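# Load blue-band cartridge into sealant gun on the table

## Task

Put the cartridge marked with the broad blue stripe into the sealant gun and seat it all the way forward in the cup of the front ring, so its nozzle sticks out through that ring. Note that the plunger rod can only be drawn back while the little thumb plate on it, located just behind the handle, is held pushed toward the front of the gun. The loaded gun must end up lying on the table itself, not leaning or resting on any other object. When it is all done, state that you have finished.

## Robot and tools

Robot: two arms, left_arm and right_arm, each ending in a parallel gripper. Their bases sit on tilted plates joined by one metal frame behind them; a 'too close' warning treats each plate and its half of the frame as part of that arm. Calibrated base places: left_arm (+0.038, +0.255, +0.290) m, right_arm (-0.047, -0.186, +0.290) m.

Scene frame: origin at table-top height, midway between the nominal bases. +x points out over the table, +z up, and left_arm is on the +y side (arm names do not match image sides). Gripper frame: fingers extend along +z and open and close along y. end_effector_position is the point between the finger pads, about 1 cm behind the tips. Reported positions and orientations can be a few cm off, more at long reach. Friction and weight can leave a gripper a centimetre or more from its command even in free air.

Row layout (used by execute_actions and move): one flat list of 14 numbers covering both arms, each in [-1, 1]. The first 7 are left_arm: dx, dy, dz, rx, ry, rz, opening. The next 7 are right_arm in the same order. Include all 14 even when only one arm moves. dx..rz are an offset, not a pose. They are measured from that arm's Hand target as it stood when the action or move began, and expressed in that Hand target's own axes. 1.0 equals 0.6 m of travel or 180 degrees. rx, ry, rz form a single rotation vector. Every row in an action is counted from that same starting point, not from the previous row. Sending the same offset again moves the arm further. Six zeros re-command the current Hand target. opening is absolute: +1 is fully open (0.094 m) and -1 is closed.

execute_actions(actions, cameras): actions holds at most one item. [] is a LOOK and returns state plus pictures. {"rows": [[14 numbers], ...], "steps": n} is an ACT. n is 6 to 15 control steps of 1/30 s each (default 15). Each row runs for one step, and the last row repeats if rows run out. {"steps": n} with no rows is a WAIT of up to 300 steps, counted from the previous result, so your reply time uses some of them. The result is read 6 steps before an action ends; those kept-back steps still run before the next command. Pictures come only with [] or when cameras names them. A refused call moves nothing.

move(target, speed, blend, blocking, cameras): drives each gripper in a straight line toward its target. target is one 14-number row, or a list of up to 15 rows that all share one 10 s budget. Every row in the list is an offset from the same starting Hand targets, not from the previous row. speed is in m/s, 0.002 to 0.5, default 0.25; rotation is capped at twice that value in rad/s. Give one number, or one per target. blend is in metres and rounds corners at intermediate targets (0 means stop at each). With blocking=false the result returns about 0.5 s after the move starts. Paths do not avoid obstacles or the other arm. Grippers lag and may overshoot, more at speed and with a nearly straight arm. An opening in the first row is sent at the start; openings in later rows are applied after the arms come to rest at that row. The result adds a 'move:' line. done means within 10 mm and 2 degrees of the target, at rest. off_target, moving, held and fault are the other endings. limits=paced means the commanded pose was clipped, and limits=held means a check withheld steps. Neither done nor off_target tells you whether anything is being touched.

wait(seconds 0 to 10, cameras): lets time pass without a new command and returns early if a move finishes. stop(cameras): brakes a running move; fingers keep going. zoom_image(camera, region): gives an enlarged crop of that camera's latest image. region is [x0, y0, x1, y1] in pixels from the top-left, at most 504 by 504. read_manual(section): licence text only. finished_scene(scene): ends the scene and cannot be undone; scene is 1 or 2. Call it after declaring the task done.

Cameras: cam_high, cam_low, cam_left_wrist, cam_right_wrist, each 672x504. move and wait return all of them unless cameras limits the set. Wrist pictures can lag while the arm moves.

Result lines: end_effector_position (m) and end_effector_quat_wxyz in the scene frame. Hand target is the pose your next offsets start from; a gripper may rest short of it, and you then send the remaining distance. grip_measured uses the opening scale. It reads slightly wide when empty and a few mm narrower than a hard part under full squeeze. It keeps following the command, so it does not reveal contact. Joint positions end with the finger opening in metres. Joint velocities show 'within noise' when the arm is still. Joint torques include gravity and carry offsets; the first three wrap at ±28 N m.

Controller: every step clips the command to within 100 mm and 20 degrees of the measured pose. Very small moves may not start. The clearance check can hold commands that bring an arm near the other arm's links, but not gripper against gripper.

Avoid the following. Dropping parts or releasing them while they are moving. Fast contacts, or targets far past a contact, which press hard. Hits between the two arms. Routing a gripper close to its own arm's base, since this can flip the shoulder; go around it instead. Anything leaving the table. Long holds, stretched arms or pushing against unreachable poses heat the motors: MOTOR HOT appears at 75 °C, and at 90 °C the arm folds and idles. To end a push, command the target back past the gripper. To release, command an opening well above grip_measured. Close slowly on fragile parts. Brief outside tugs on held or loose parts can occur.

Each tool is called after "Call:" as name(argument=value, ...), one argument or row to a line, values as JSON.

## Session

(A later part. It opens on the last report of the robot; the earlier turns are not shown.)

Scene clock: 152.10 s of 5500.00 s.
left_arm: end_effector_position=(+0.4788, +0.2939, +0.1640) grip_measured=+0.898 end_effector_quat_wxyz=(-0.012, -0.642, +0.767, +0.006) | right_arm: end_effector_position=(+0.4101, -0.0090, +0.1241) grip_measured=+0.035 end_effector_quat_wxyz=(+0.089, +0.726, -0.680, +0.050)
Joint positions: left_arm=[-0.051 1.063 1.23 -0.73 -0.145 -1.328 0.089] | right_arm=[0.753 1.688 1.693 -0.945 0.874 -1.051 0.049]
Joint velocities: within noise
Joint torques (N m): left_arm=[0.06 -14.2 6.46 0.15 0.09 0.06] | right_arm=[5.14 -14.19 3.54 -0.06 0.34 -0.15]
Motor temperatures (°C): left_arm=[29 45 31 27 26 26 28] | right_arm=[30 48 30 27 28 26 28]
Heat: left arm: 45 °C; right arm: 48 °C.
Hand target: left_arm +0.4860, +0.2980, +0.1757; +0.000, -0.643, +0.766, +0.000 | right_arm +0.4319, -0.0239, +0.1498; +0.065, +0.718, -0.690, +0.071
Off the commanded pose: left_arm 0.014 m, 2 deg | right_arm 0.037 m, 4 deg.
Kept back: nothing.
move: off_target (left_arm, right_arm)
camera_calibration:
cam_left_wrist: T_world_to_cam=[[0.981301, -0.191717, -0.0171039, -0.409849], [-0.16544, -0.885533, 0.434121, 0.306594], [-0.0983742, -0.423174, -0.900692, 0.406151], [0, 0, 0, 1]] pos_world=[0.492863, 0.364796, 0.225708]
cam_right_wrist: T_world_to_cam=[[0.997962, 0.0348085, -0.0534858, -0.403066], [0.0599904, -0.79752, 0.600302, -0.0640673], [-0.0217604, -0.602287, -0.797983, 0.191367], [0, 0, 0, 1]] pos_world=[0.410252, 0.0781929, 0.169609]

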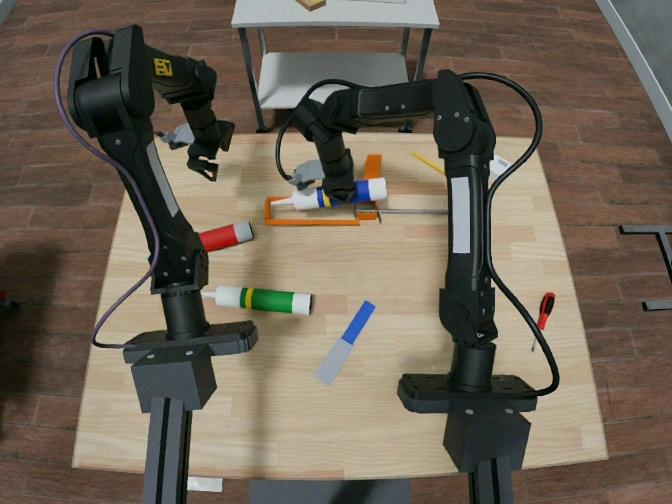

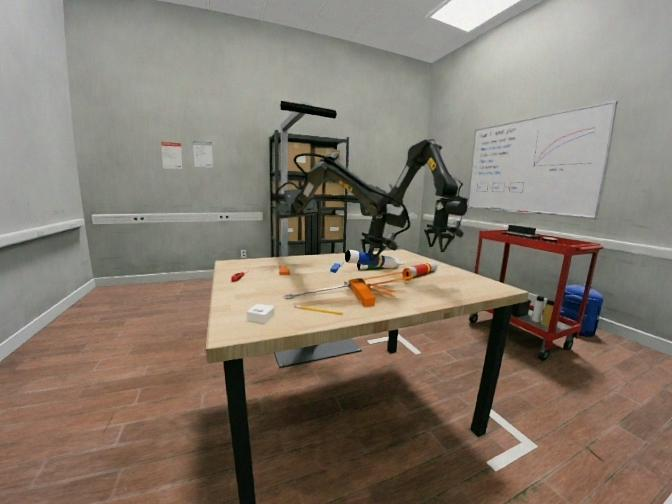

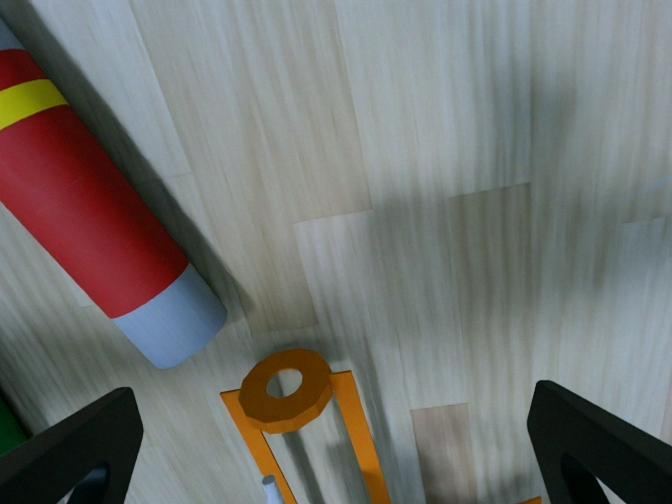

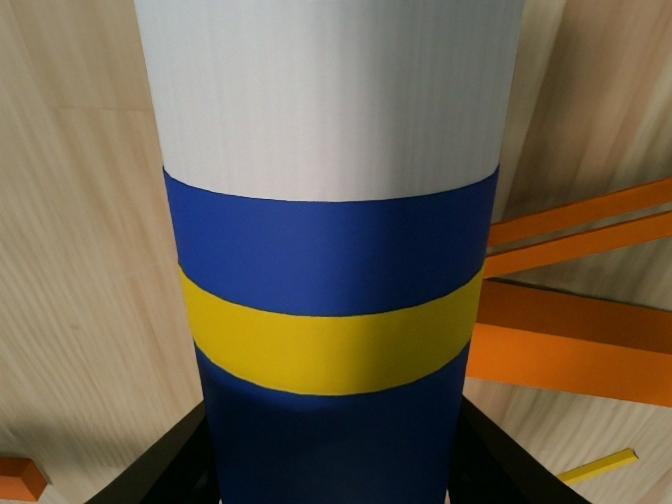

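Call:
move(
  target=[0,0,0,0,0,0,0.9,0.020,-0.0125,0.004,-0.0011,0,0.0054,-0.3],
  speed=0.08,
)

Call:
zoom_image(
  camera="cam_high",
  region=[250, 150, 450, 250],
)

Call:
zoom_image(
  camera="cam_left_wrist",
  region=[220, 304, 520, 504],
)

Scene clock: 153.83 s of 5500.00 s.
left_arm: end_effector_position=(+0.4788, +0.2939, +0.1640) grip_measured=+0.898 end_effector_quat_wxyz=(-0.012, -0.642, +0.767, +0.006) | right_arm: end_effector_position=(+0.4179, -0.0256, +0.1226) grip_measured=+0.035 end_effector_quat_wxyz=(-0.095, -0.722, +0.682, -0.060)
Joint positions: left_arm=[-0.051 1.063 1.23 -0.73 -0.145 -1.328 0.089] | right_arm=[0.716 1.668 1.691 -0.939 0.874 -1.079 0.049]
Joint velocities: within noise
Joint torques (N m): left_arm=[0.05 -14.2 6.45 0.16 0.1 0.05] | right_arm=[5 -14.23 4.59 -0.07 0.11 -0.16]
Motor temperatures (°C): left_arm=[29 45 31 27 26 26 28] | right_arm=[30 49 30 27 28 26 28]
Heat: left arm: 45 °C; right arm: 49 °C.
Hand target: left_arm +0.4860, +0.2980, +0.1757; +0.000, -0.643, +0.766, +0.000 | right_arm +0.4399, -0.0359, +0.1498; +0.065, +0.712, -0.696, +0.070
Off the commanded pose: left_arm 0.014 m, 2 deg | right_arm 0.036 m, 4 deg.
Kept back: nothing.
move: off_target (left_arm, right_arm)
camera_calibration:
cam_left_wrist: T_world_to_cam=[[0.981301, -0.191717, -0.0171039, -0.409849], [-0.16544, -0.885533, 0.434121, 0.306594], [-0.0983742, -0.423174, -0.900692, 0.406151], [0, 0, 0, 1]] pos_world=[0.492863, 0.364796, 0.225708]
cam_right_wrist: T_world_to_cam=[[0.998549, 0.0265185, -0.0468786, -0.411656], [0.0498756, -0.783806, 0.618999, -0.0746524], [-0.0203288, -0.620439, -0.783991, 0.177551], [0, 0, 0, 1]] pos_world=[0.418391, 0.0625628, 0.16611]

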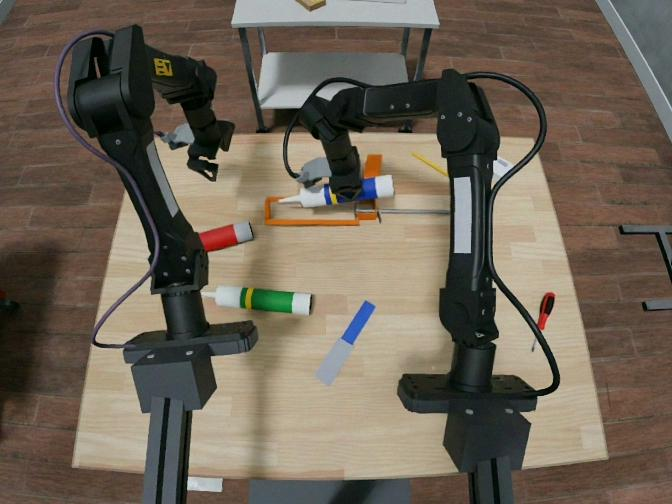

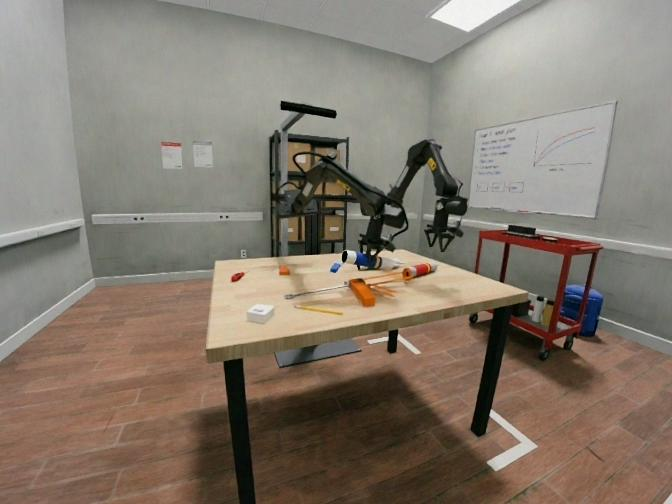

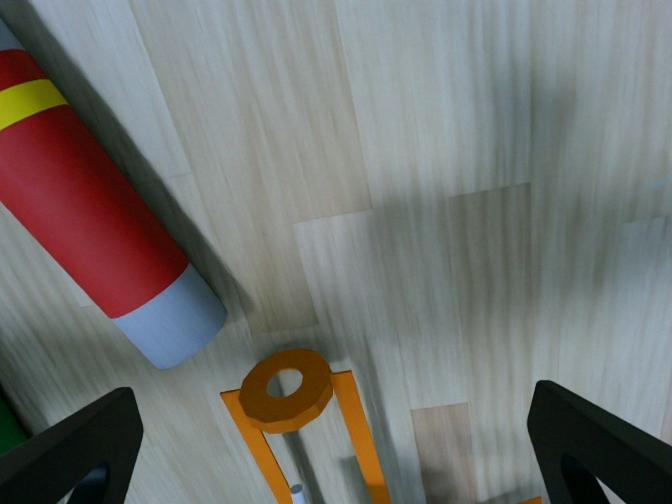

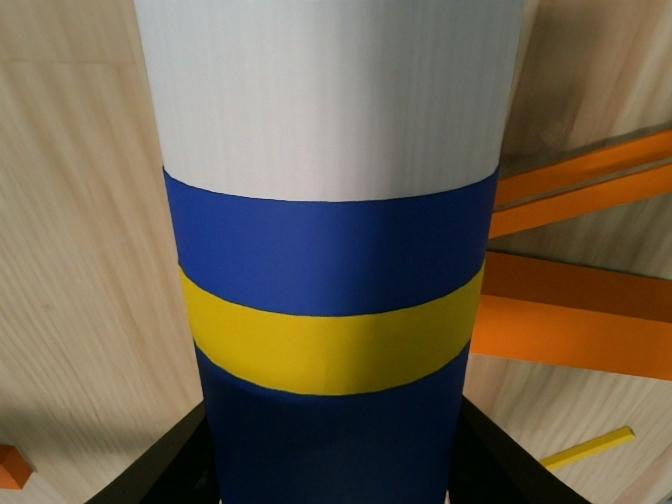

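Scaled by 2.520 from the camera's 672x504 image, which has a finer 960x720 frame.

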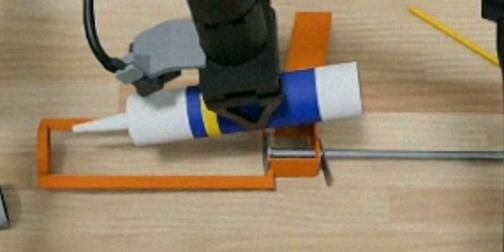

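Scaled by 1.680 from the camera's 672x504 image, which has a finer 960x720 frame.

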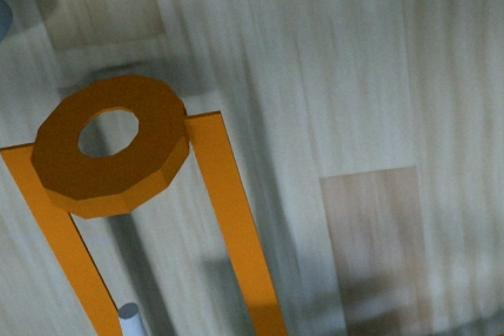

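Call:
move(
  target=[0,0,0,0,0,0,0.9,-0.0095,0.0017,0.0492,-0.0007,0,0.0038,-0.3],
  speed=0.06,
)

Call:
zoom_image(
  camera="cam_high",
  region=[250, 150, 450, 250],
)

Call:
zoom_image(
  camera="cam_left_wrist",
  region=[220, 304, 520, 504],
)

Call:
zoom_image(
  camera="cam_low",
  region=[330, 240, 450, 310],
)

Scene clock: 155.70 s of 5500.00 s.
left_arm: end_effector_position=(+0.4788, +0.2939, +0.1640) grip_measured=+0.898 end_effector_quat_wxyz=(-0.012, -0.642, +0.767, +0.006) | right_arm: end_effector_position=(+0.4299, -0.0337, +0.1063) grip_measured=+0.035 end_effector_quat_wxyz=(-0.082, -0.708, +0.698, -0.068)
Joint positions: left_arm=[-0.051 1.063 1.23 -0.73 -0.145 -1.328 0.089] | right_arm=[0.659 1.668 1.671 -0.83 0.842 -1.13 0.049]
Joint velocities: within noise
Joint torques (N m): left_arm=[0.05 -14.2 6.46 0.15 0.09 0.06] | right_arm=[4.75 -11.67 3.74 0.05 0.05 -0.14]
Motor temperatures (°C): left_arm=[28 45 31 27 26 26 28] | right_arm=[30 50 30 27 28 26 28]
Heat: left arm: 45 °C; right arm: 50 °C.
Hand target: left_arm +0.4860, +0.2980, +0.1757; +0.000, -0.643, +0.766, +0.000 | right_arm +0.4390, -0.0360, +0.1197; +0.066, +0.708, -0.700, +0.070
Off the commanded pose: left_arm 0.014 m, 2 deg | right_arm 0.016 m, 2 deg.
Kept back: nothing.
move: off_target (left_arm, right_arm)
camera_calibration:
cam_left_wrist: T_world_to_cam=[[0.981301, -0.191717, -0.0171039, -0.409849], [-0.16544, -0.885533, 0.434121, 0.306594], [-0.0983742, -0.423174, -0.900692, 0.406151], [0, 0, 0, 1]] pos_world=[0.492863, 0.364796, 0.225708]
cam_right_wrist: T_world_to_cam=[[0.999836, -0.012855, -0.012782, -0.429723], [-0.00229575, -0.7892, 0.614132, -0.0487178], [-0.0179822, -0.614001, -0.7891, 0.159765], [0, 0, 0, 1]] pos_world=[0.432413, 0.0541236, 0.150497]

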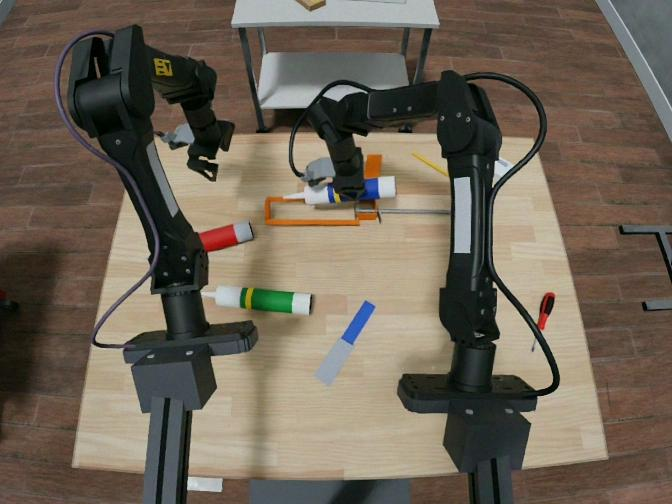

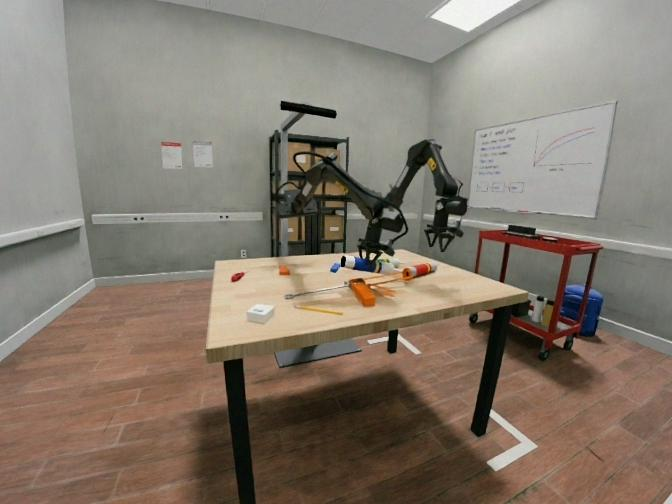

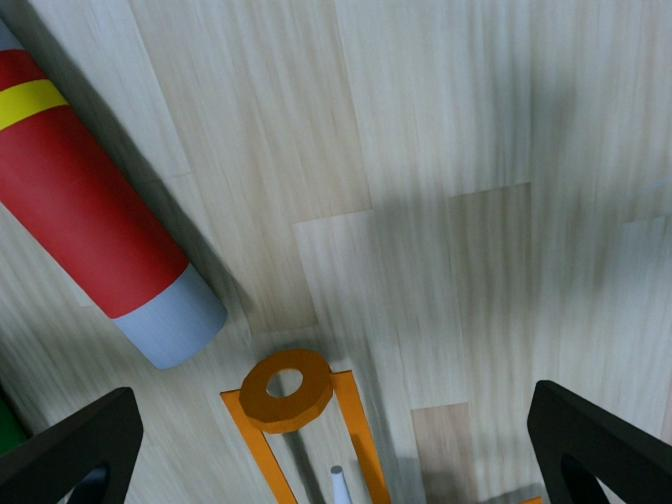

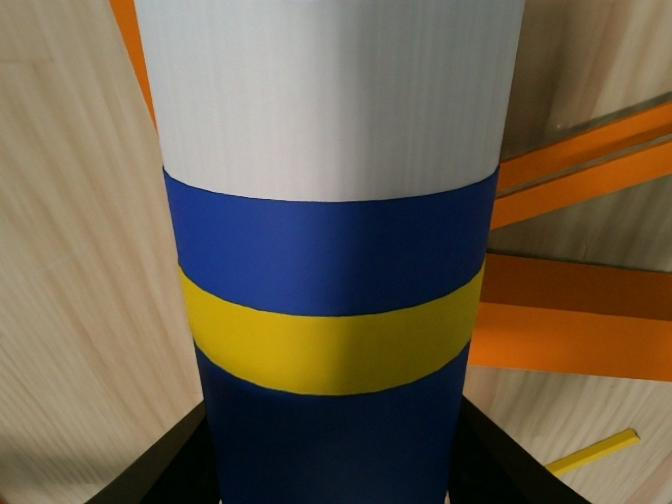

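Scaled by 2.520 from the camera's 672x504 image, which has a finer 960x720 frame.

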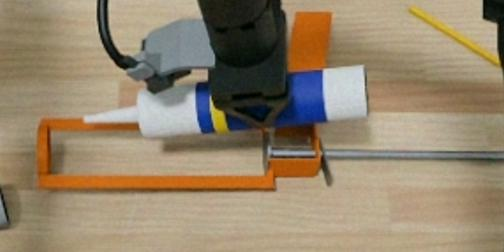

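Scaled by 1.680 from the camera's 672x504 image, which has a finer 960x720 frame.

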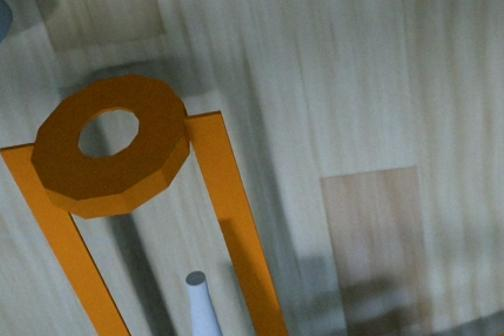

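Scaled by 4.200 from the camera's 672x504 image, which has a finer 960x720 frame.

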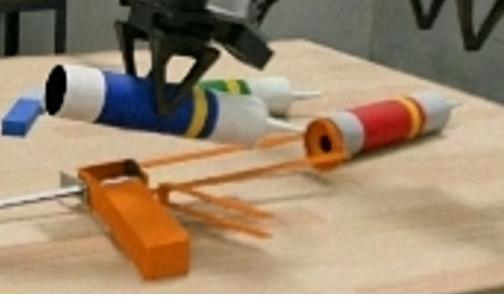

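Call:
move(
  target=[0,0,0,0,0,0,0.9,-0.025,0.0217,0.022,0.0021,0,-0.0109,-0.3],
  speed=0.06,
)

Call:
zoom_image(
  camera="cam_high",
  region=[250, 150, 450, 250],
)

Call:
zoom_image(
  camera="cam_left_wrist",
  region=[220, 304, 520, 504],
)

Call:
zoom_image(
  camera="cam_low",
  region=[330, 240, 450, 310],
)

Scene clock: 157.17 s of 5500.00 s.
left_arm: end_effector_position=(+0.4788, +0.2939, +0.1640) grip_measured=+0.898 end_effector_quat_wxyz=(-0.012, -0.641, +0.767, +0.006) | right_arm: end_effector_position=(+0.4207, -0.0289, +0.0965) grip_measured=+0.035 end_effector_quat_wxyz=(-0.078, -0.715, +0.691, -0.068)
Joint positions: left_arm=[-0.051 1.063 1.23 -0.73 -0.145 -1.326 0.089] | right_arm=[0.659 1.668 1.611 -0.756 0.84 -1.16 0.049]
Joint velocities: within noise
Joint torques (N m): left_arm=[0.05 -14.2 6.46 0.15 0.09 0.06] | right_arm=[5.61 -9.65 3.6 0.07 0.14 -0.14]
Motor temperatures (°C): left_arm=[28 45 31 27 26 26 28] | right_arm=[30 50 30 27 28 26 28]
Heat: left arm: 45 °C; right arm: 50 °C.
Hand target: left_arm +0.4860, +0.2980, +0.1757; +0.000, -0.643, +0.766, +0.000 | right_arm +0.4260, -0.0239, +0.1038; +0.065, +0.720, -0.688, +0.071
Off the commanded pose: left_arm 0.014 m, 2 deg | right_arm 0.010 m, 2 deg.
Kept back: nothing.
move: off_target (left_arm)
camera_calibration:
cam_left_wrist: T_world_to_cam=[[0.981006, -0.193222, -0.0170871, -0.409268], [-0.166801, -0.88526, 0.434156, 0.30716], [-0.0990149, -0.423059, -0.900676, 0.406422], [0, 0, 0, 1]] pos_world=[0.492971, 0.364777, 0.225706]
cam_right_wrist: T_world_to_cam=[[0.999911, 0.00892977, -0.00990171, -0.420248], [0.0131154, -0.792488, 0.609747, -0.0451137], [-0.00240209, -0.609822, -0.792535, 0.148711], [0, 0, 0, 1]] pos_world=[0.42116, 0.0586876, 0.141205]

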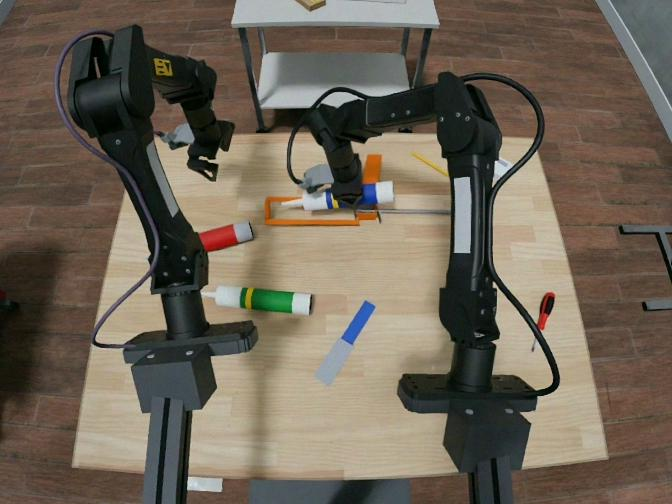

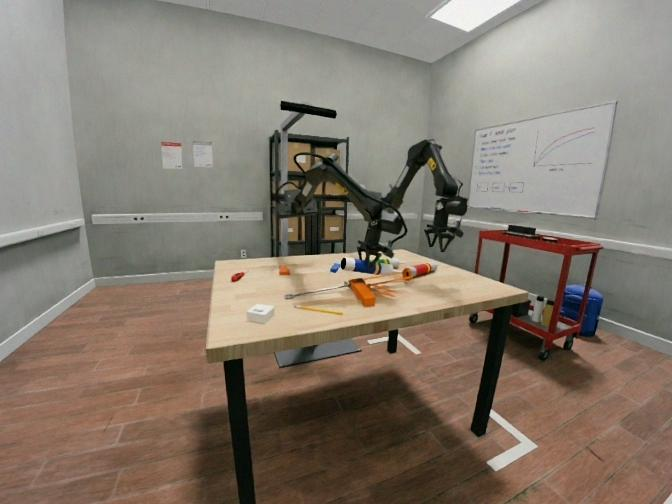

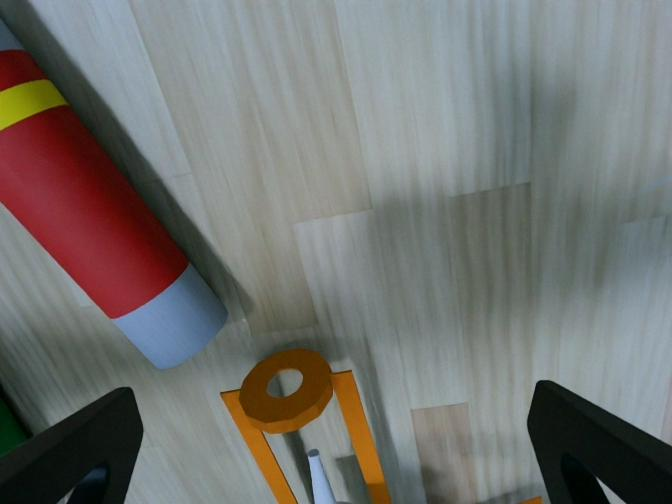

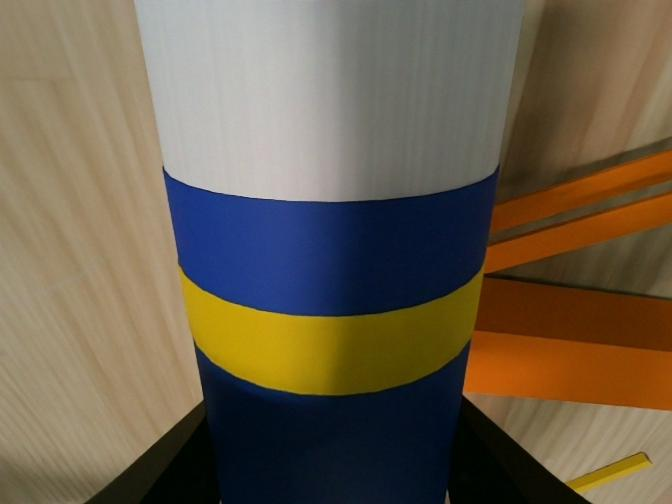

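Scaled by 2.520 from the camera's 672x504 image, which has a finer 960x720 frame.

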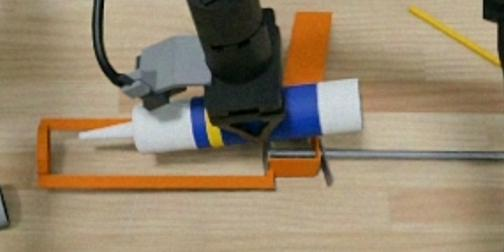

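Scaled by 1.680 from the camera's 672x504 image, which has a finer 960x720 frame.

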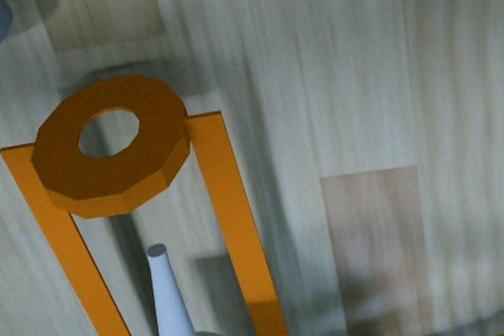

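Scaled by 4.200 from the camera's 672x504 image, which has a finer 960x720 frame.

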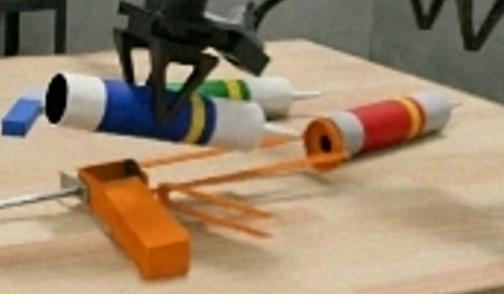

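Call:
move(
  target=[0,0,0,0,0,0,0.9,-0.0368,0.005,0.0132,0.0012,0,-0.006,-0.3],
  speed=0.06,
)

Call:
zoom_image(
  camera="cam_high",
  region=[250, 150, 450, 250],
)

Call:
zoom_image(
  camera="cam_left_wrist",
  region=[220, 304, 520, 504],
)

Call:
zoom_image(
  camera="cam_low",
  region=[330, 240, 450, 310],
)

Scene clock: 158.97 s of 5500.00 s.
left_arm: end_effector_position=(+0.4788, +0.2939, +0.1640) grip_measured=+0.898 end_effector_quat_wxyz=(-0.012, -0.641, +0.767, +0.006) | right_arm: end_effector_position=(+0.4118, -0.0182, +0.0793) grip_measured=+0.035 end_effector_quat_wxyz=(+0.084, +0.723, -0.683, +0.065)
Joint positions: left_arm=[-0.051 1.063 1.23 -0.73 -0.145 -1.326 0.089] | right_arm=[0.659 1.721 1.611 -0.719 0.84 -1.171 0.049]
Joint velocities: within noise
Joint torques (N m): left_arm=[0.06 -14.19 6.46 0.15 0.09 0.05] | right_arm=[7.91 -8.83 5.72 0.04 0.31 -0.11]
Motor temperatures (°C): left_arm=[28 46 31 27 26 26 28] | right_arm=[30 50 30 27 28 26 28]
Heat: left arm: 46 °C; right arm: 50 °C.
Hand target: left_arm +0.4860, +0.2980, +0.1757; +0.000, -0.643, +0.766, +0.000 | right_arm +0.4222, -0.0040, +0.0919; +0.064, +0.726, -0.681, +0.072
Off the commanded pose: left_arm 0.014 m, 2 deg | right_arm 0.022 m, 2 deg.
Kept back: nothing.
move: off_target (left_arm, right_arm)
camera_calibration:
cam_left_wrist: T_world_to_cam=[[0.981006, -0.193222, -0.0170871, -0.409268], [-0.166801, -0.88526, 0.434156, 0.30716], [-0.0990149, -0.423059, -0.900676, 0.406422], [0, 0, 0, 1]] pos_world=[0.492971, 0.364777, 0.225706]
cam_right_wrist: T_world_to_cam=[[0.999252, 0.0296669, -0.0248215, -0.409735], [0.0386558, -0.789145, 0.612989, -0.0366868], [-0.00140234, -0.613489, -0.789702, 0.140873], [0, 0, 0, 1]] pos_world=[0.411045, 0.0696286, 0.123566]

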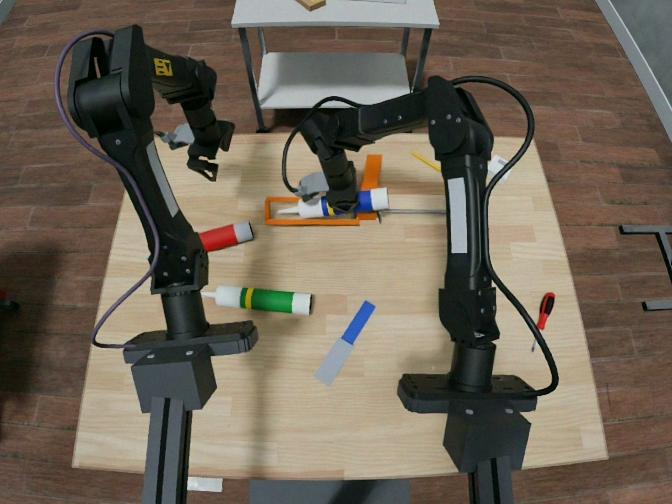

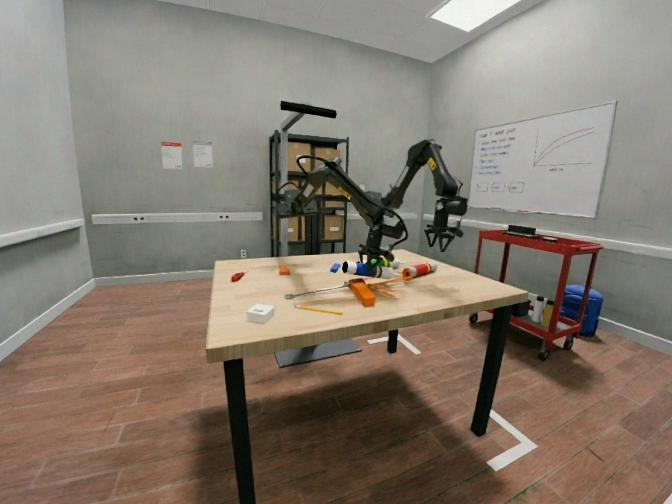

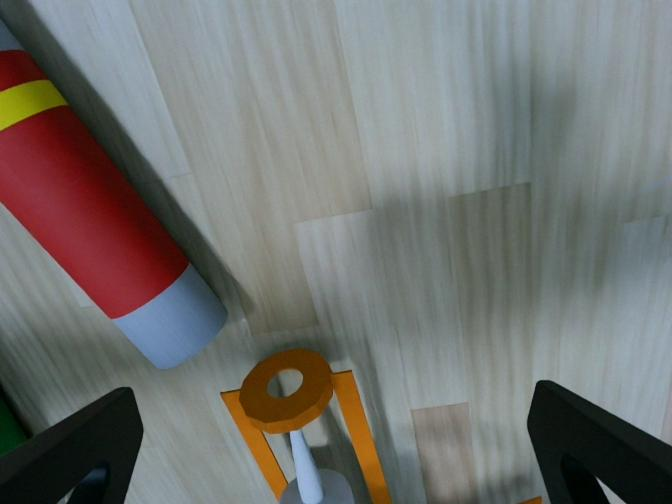

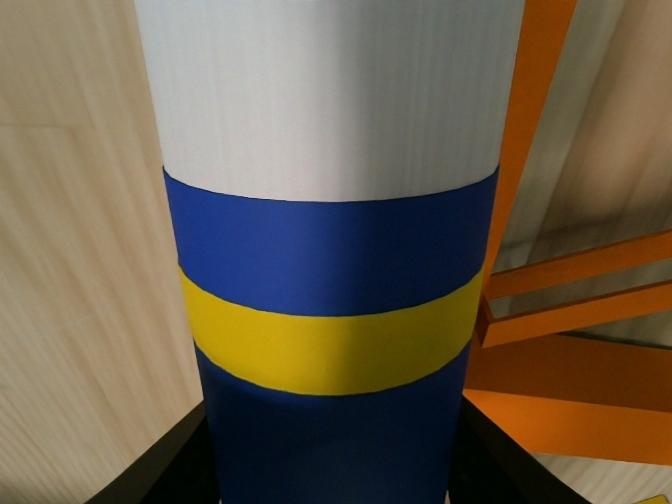

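Scaled by 2.520 from the camera's 672x504 image, which has a finer 960x720 frame.

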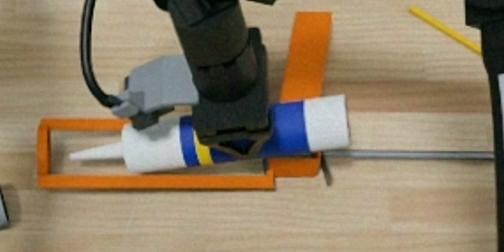

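Scaled by 1.680 from the camera's 672x504 image, which has a finer 960x720 frame.

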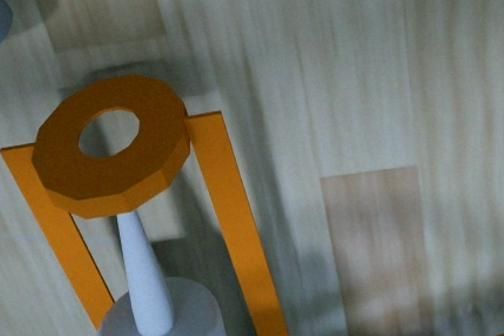

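Scaled by 4.200 from the camera's 672x504 image, which has a finer 960x720 frame.

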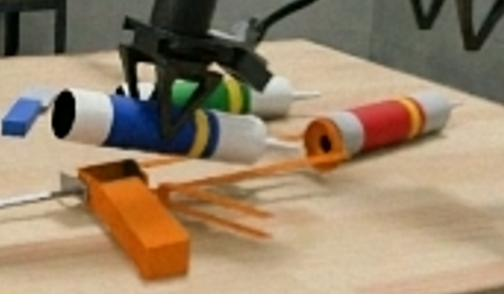

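Call:
move(
  target=[0,0,0,0,0,0,0.9,-0.004,-0.0133,-0.0093,-0.0005,0,0.0027,-0.3],
  speed=0.04,
  cameras=["cam_high","cam_low","cam_left_wrist"],
)

Call:
zoom_image(
  camera="cam_high",
  region=[250, 150, 450, 250],
)

Call:
zoom_image(
  camera="cam_left_wrist",
  region=[220, 304, 520, 504],
)

Call:
zoom_image(
  camera="cam_low",
  region=[330, 240, 450, 310],
)

Scene clock: 161.10 s of 5500.00 s.
left_arm: end_effector_position=(+0.4788, +0.2939, +0.1640) grip_measured=+0.898 end_effector_quat_wxyz=(-0.012, -0.640, +0.768, +0.006) | right_arm: end_effector_position=(+0.4236, -0.0130, +0.0828) grip_measured=+0.035 end_effector_quat_wxyz=(-0.074, -0.718, +0.689, -0.067)
Joint positions: left_arm=[-0.051 1.063 1.23 -0.73 -0.145 -1.325 0.089] | right_arm=[0.665 1.736 1.662 -0.733 0.84 -1.168 0.049]
Joint velocities: left_arm=[0.002 -0.002 -0.002 0.081 -0.066 -0.154 0] | right_arm=[within noise]
Joint torques (N m): left_arm=[0.06 -14.2 6.46 0.16 0.1 0.06] | right_arm=[8.29 -8.58 6.57 -0.28 0.36 0.06]
Motor temperatures (°C): left_arm=[28 46 31 27 26 26 28] | right_arm=[30 50 30 27 28 26 28]
Heat: left arm: 46 °C; right arm: 50 °C.
Hand target: left_arm +0.4860, +0.2980, +0.1757; +0.000, -0.643, +0.766, +0.000 | right_arm +0.4299, +0.0000, +0.0969; +0.064, +0.723, -0.684, +0.072
Off the commanded pose: left_arm 0.014 m, 2 deg | right_arm 0.020 m, 2 deg.
Kept back: nothing.
move: off_target (left_arm, right_arm)
camera_calibration:
cam_left_wrist: T_world_to_cam=[[0.980709, -0.194727, -0.0170702, -0.408687], [-0.168162, -0.884986, 0.434191, 0.307725], [-0.0996554, -0.422944, -0.900659, 0.406692], [0, 0, 0, 1]] pos_world=[0.49308, 0.364758, 0.225703]
Images, in order (width x height): cam_high 672x504, cam_low 672x504, cam_left_wrist 672x504.

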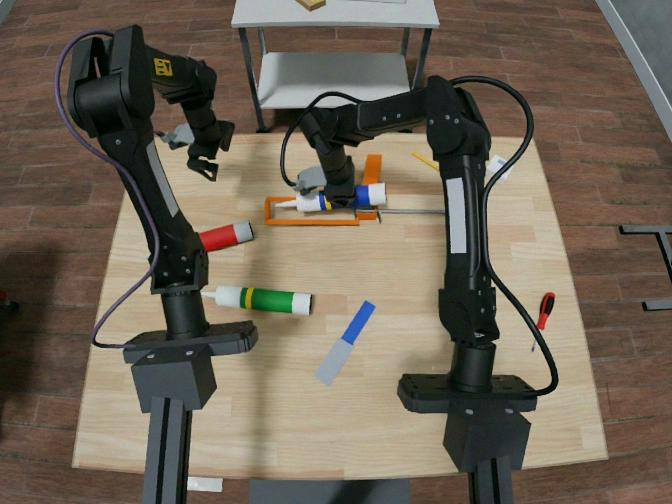

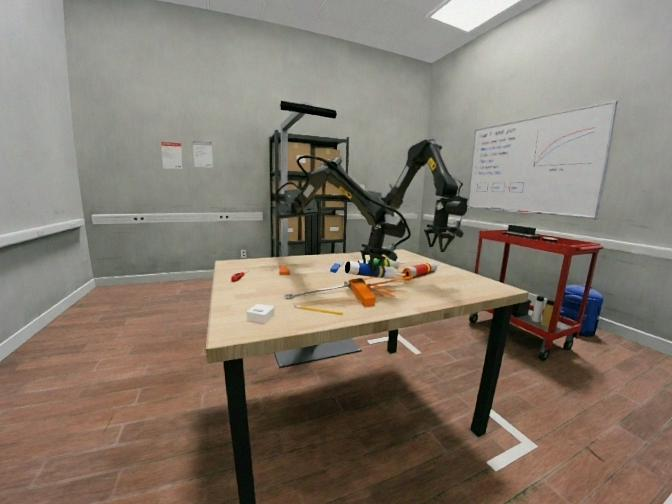

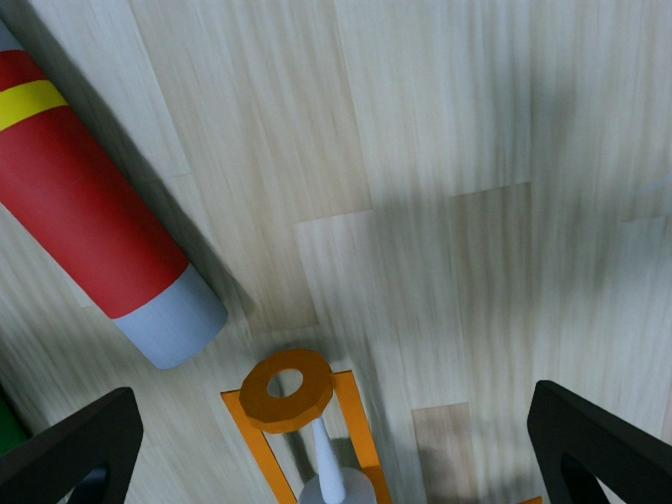

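Scaled by 2.520 from the camera's 672x504 image, which has a finer 960x720 frame.

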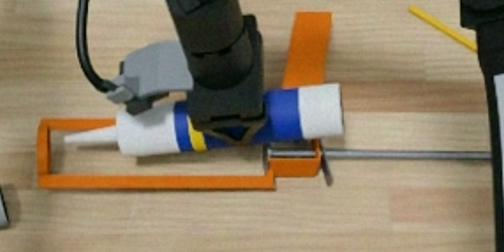

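Scaled by 1.680 from the camera's 672x504 image, which has a finer 960x720 frame.

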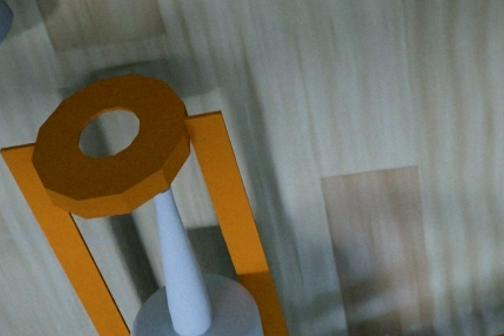

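Scaled by 4.200 from the camera's 672x504 image, which has a finer 960x720 frame.

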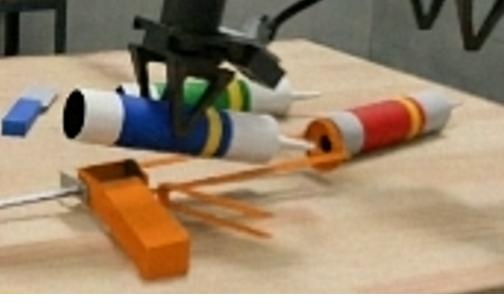

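Call:
move(
  target=[0,0,0,0,0,0,0.9,-0.023,0.0085,0.0022,0.0005,0,-0.0027,-0.3],
  speed=0.04,
  cameras=["cam_high","cam_low","cam_left_wrist"],
)

Call:
zoom_image(
  camera="cam_high",
  region=[250, 150, 450, 250],
)

Call:
zoom_image(
  camera="cam_left_wrist",
  region=[220, 304, 520, 504],
)

Call:
zoom_image(
  camera="cam_low",
  region=[330, 240, 450, 310],
)

Scene clock: 163.00 s of 5500.00 s.
left_arm: end_effector_position=(+0.4788, +0.2939, +0.1640) grip_measured=+0.898 end_effector_quat_wxyz=(-0.012, -0.640, +0.768, +0.006) | right_arm: end_effector_position=(+0.4162, +0.0003, +0.0776) grip_measured=+0.035 end_effector_quat_wxyz=(+0.075, +0.725, -0.681, +0.062)
Joint positions: left_arm=[-0.051 1.063 1.23 -0.73 -0.145 -1.325 0.089] | right_arm=[0.686 1.771 1.673 -0.732 0.848 -1.162 0.049]
Joint velocities: within noise
Joint torques (N m): left_arm=[0.06 -14.2 6.46 0.15 0.09 0.06] | right_arm=[8.69 -8.61 6.45 -0.24 0.44 0.09]
Motor temperatures (°C): left_arm=[28 46 31 27 26 26 28] | right_arm=[30 49 30 27 28 26 28]
Heat: left arm: 46 °C; right arm: 49 °C.
Hand target: left_arm +0.4860, +0.2980, +0.1757; +0.000, -0.643, +0.766, +0.000 | right_arm +0.4241, +0.0130, +0.0929; +0.064, +0.726, -0.681, +0.072
Off the commanded pose: left_arm 0.014 m, 2 deg | right_arm 0.021 m, 2 deg.
Kept back: nothing.
move: off_target (left_arm, right_arm)
camera_calibration:
cam_left_wrist: T_world_to_cam=[[0.980709, -0.194727, -0.0170702, -0.408687], [-0.168162, -0.884986, 0.434191, 0.307725], [-0.0996554, -0.422944, -0.900659, 0.406692], [0, 0, 0, 1]] pos_world=[0.49308, 0.364758, 0.225703]
Images, in order (width x height): cam_high 672x504, cam_low 672x504, cam_left_wrist 672x504.

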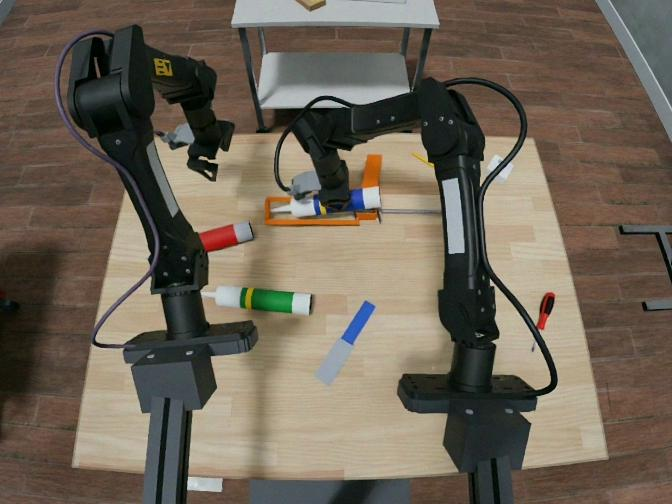

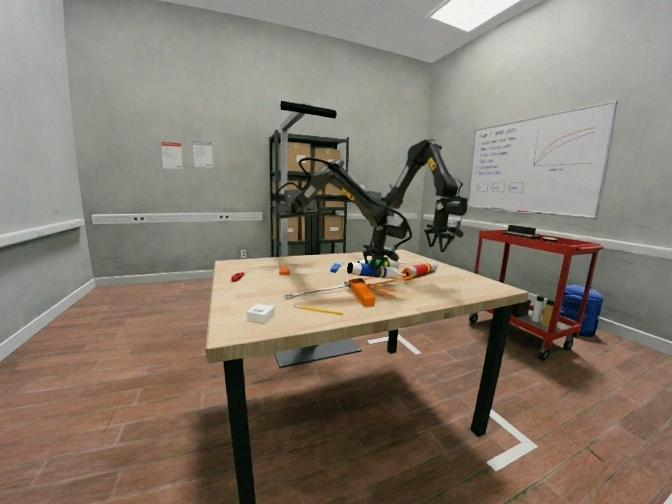

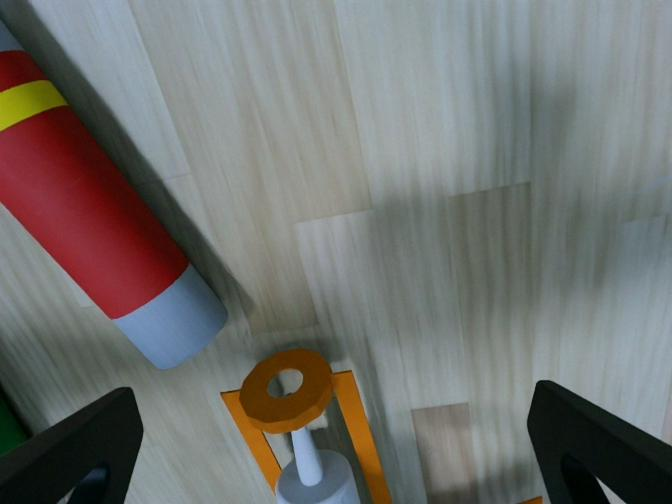

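Scaled by 2.520 from the camera's 672x504 image, which has a finer 960x720 frame.

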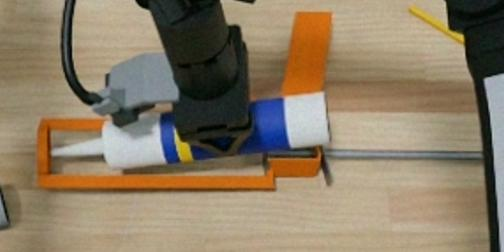

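Scaled by 1.680 from the camera's 672x504 image, which has a finer 960x720 frame.

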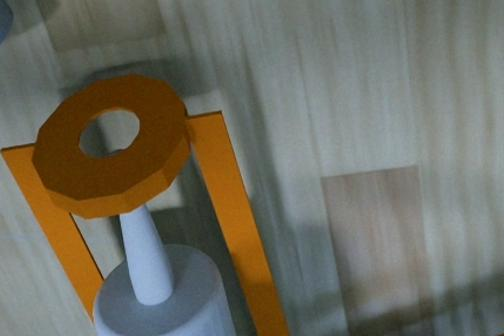

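Scaled by 4.200 from the camera's 672x504 image, which has a finer 960x720 frame.

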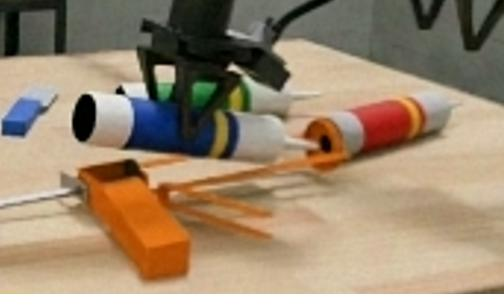

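Call:
move(
  target=[0,0,0,0,0,0,0.9,-0.0243,-0.004,-0.0048,-0.0013,0,0.0065,-0.3],
  speed=0.04,
  cameras=["cam_high","cam_low","cam_left_wrist"],
)

Call:
zoom_image(
  camera="cam_high",
  region=[250, 150, 450, 250],
)

Call:
zoom_image(
  camera="cam_left_wrist",
  region=[220, 304, 520, 504],
)

Call:
zoom_image(
  camera="cam_low",
  region=[330, 240, 450, 310],
)

Scene clock: 164.60 s of 5500.00 s.
left_arm: end_effector_position=(+0.4788, +0.2939, +0.1640) grip_measured=+0.898 end_effector_quat_wxyz=(-0.012, -0.640, +0.768, +0.006) | right_arm: end_effector_position=(+0.4195, +0.0155, +0.0761) grip_measured=+0.035 end_effector_quat_wxyz=(-0.073, -0.717, +0.691, -0.062)
Joint positions: left_arm=[-0.051 1.063 1.23 -0.73 -0.145 -1.325 0.089] | right_arm=[0.709 1.824 1.744 -0.765 0.86 -1.113 0.049]
Joint velocities: within noise
Joint torques (N m): left_arm=[0.06 -14.2 6.46 0.15 0.09 0.05] | right_arm=[9.24 -8.61 6.6 -0.31 0.44 0.09]
Motor temperatures (°C): left_arm=[28 46 31 27 26 26 28] | right_arm=[30 49 30 27 28 26 28]
Heat: left arm: 46 °C; right arm: 49 °C.
Hand target: left_arm +0.4860, +0.2980, +0.1757; +0.000, -0.643, +0.766, +0.000 | right_arm +0.4256, +0.0280, +0.0931; +0.064, +0.719, -0.688, +0.071
Off the commanded pose: left_arm 0.014 m, 2 deg | right_arm 0.022 m, 1 deg.
Kept back: nothing.
move: off_target (left_arm, right_arm)
camera_calibration:
cam_left_wrist: T_world_to_cam=[[0.980709, -0.194727, -0.0170702, -0.408687], [-0.168162, -0.884986, 0.434191, 0.307725], [-0.0996554, -0.422944, -0.900659, 0.406692], [0, 0, 0, 1]] pos_world=[0.49308, 0.364758, 0.225703]
Images, in order (width x height): cam_high 672x504, cam_low 672x504, cam_left_wrist 672x504.

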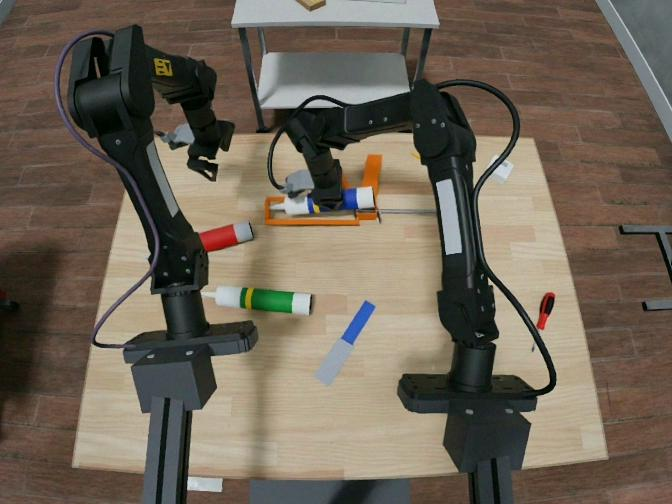

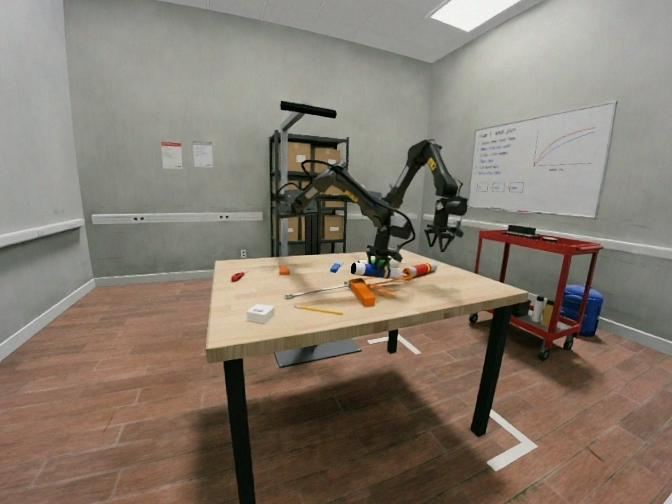

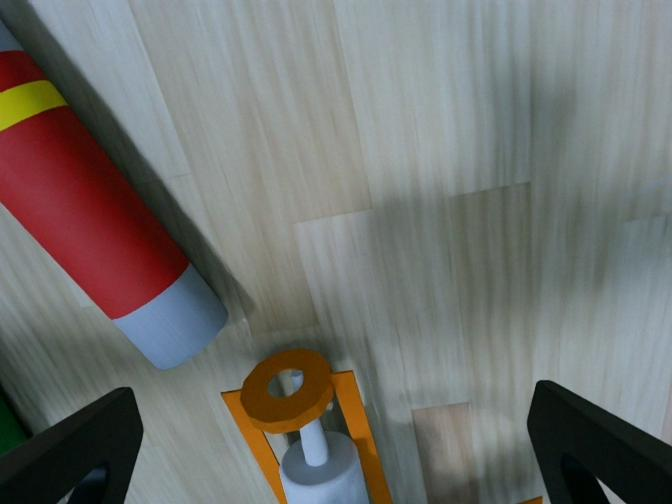

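Scaled by 2.520 from the camera's 672x504 image, which has a finer 960x720 frame.

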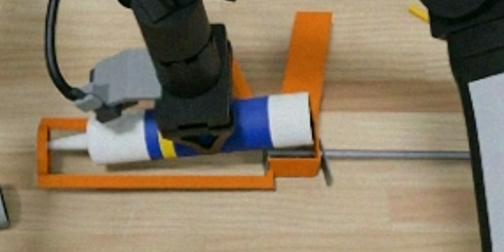

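Scaled by 1.680 from the camera's 672x504 image, which has a finer 960x720 frame.

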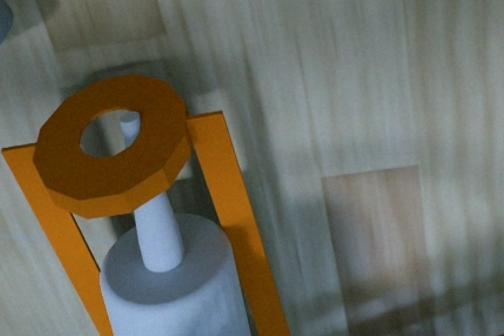

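Scaled by 4.200 from the camera's 672x504 image, which has a finer 960x720 frame.

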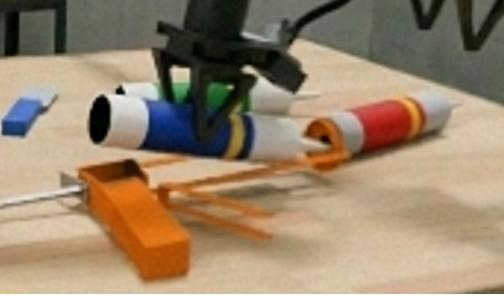

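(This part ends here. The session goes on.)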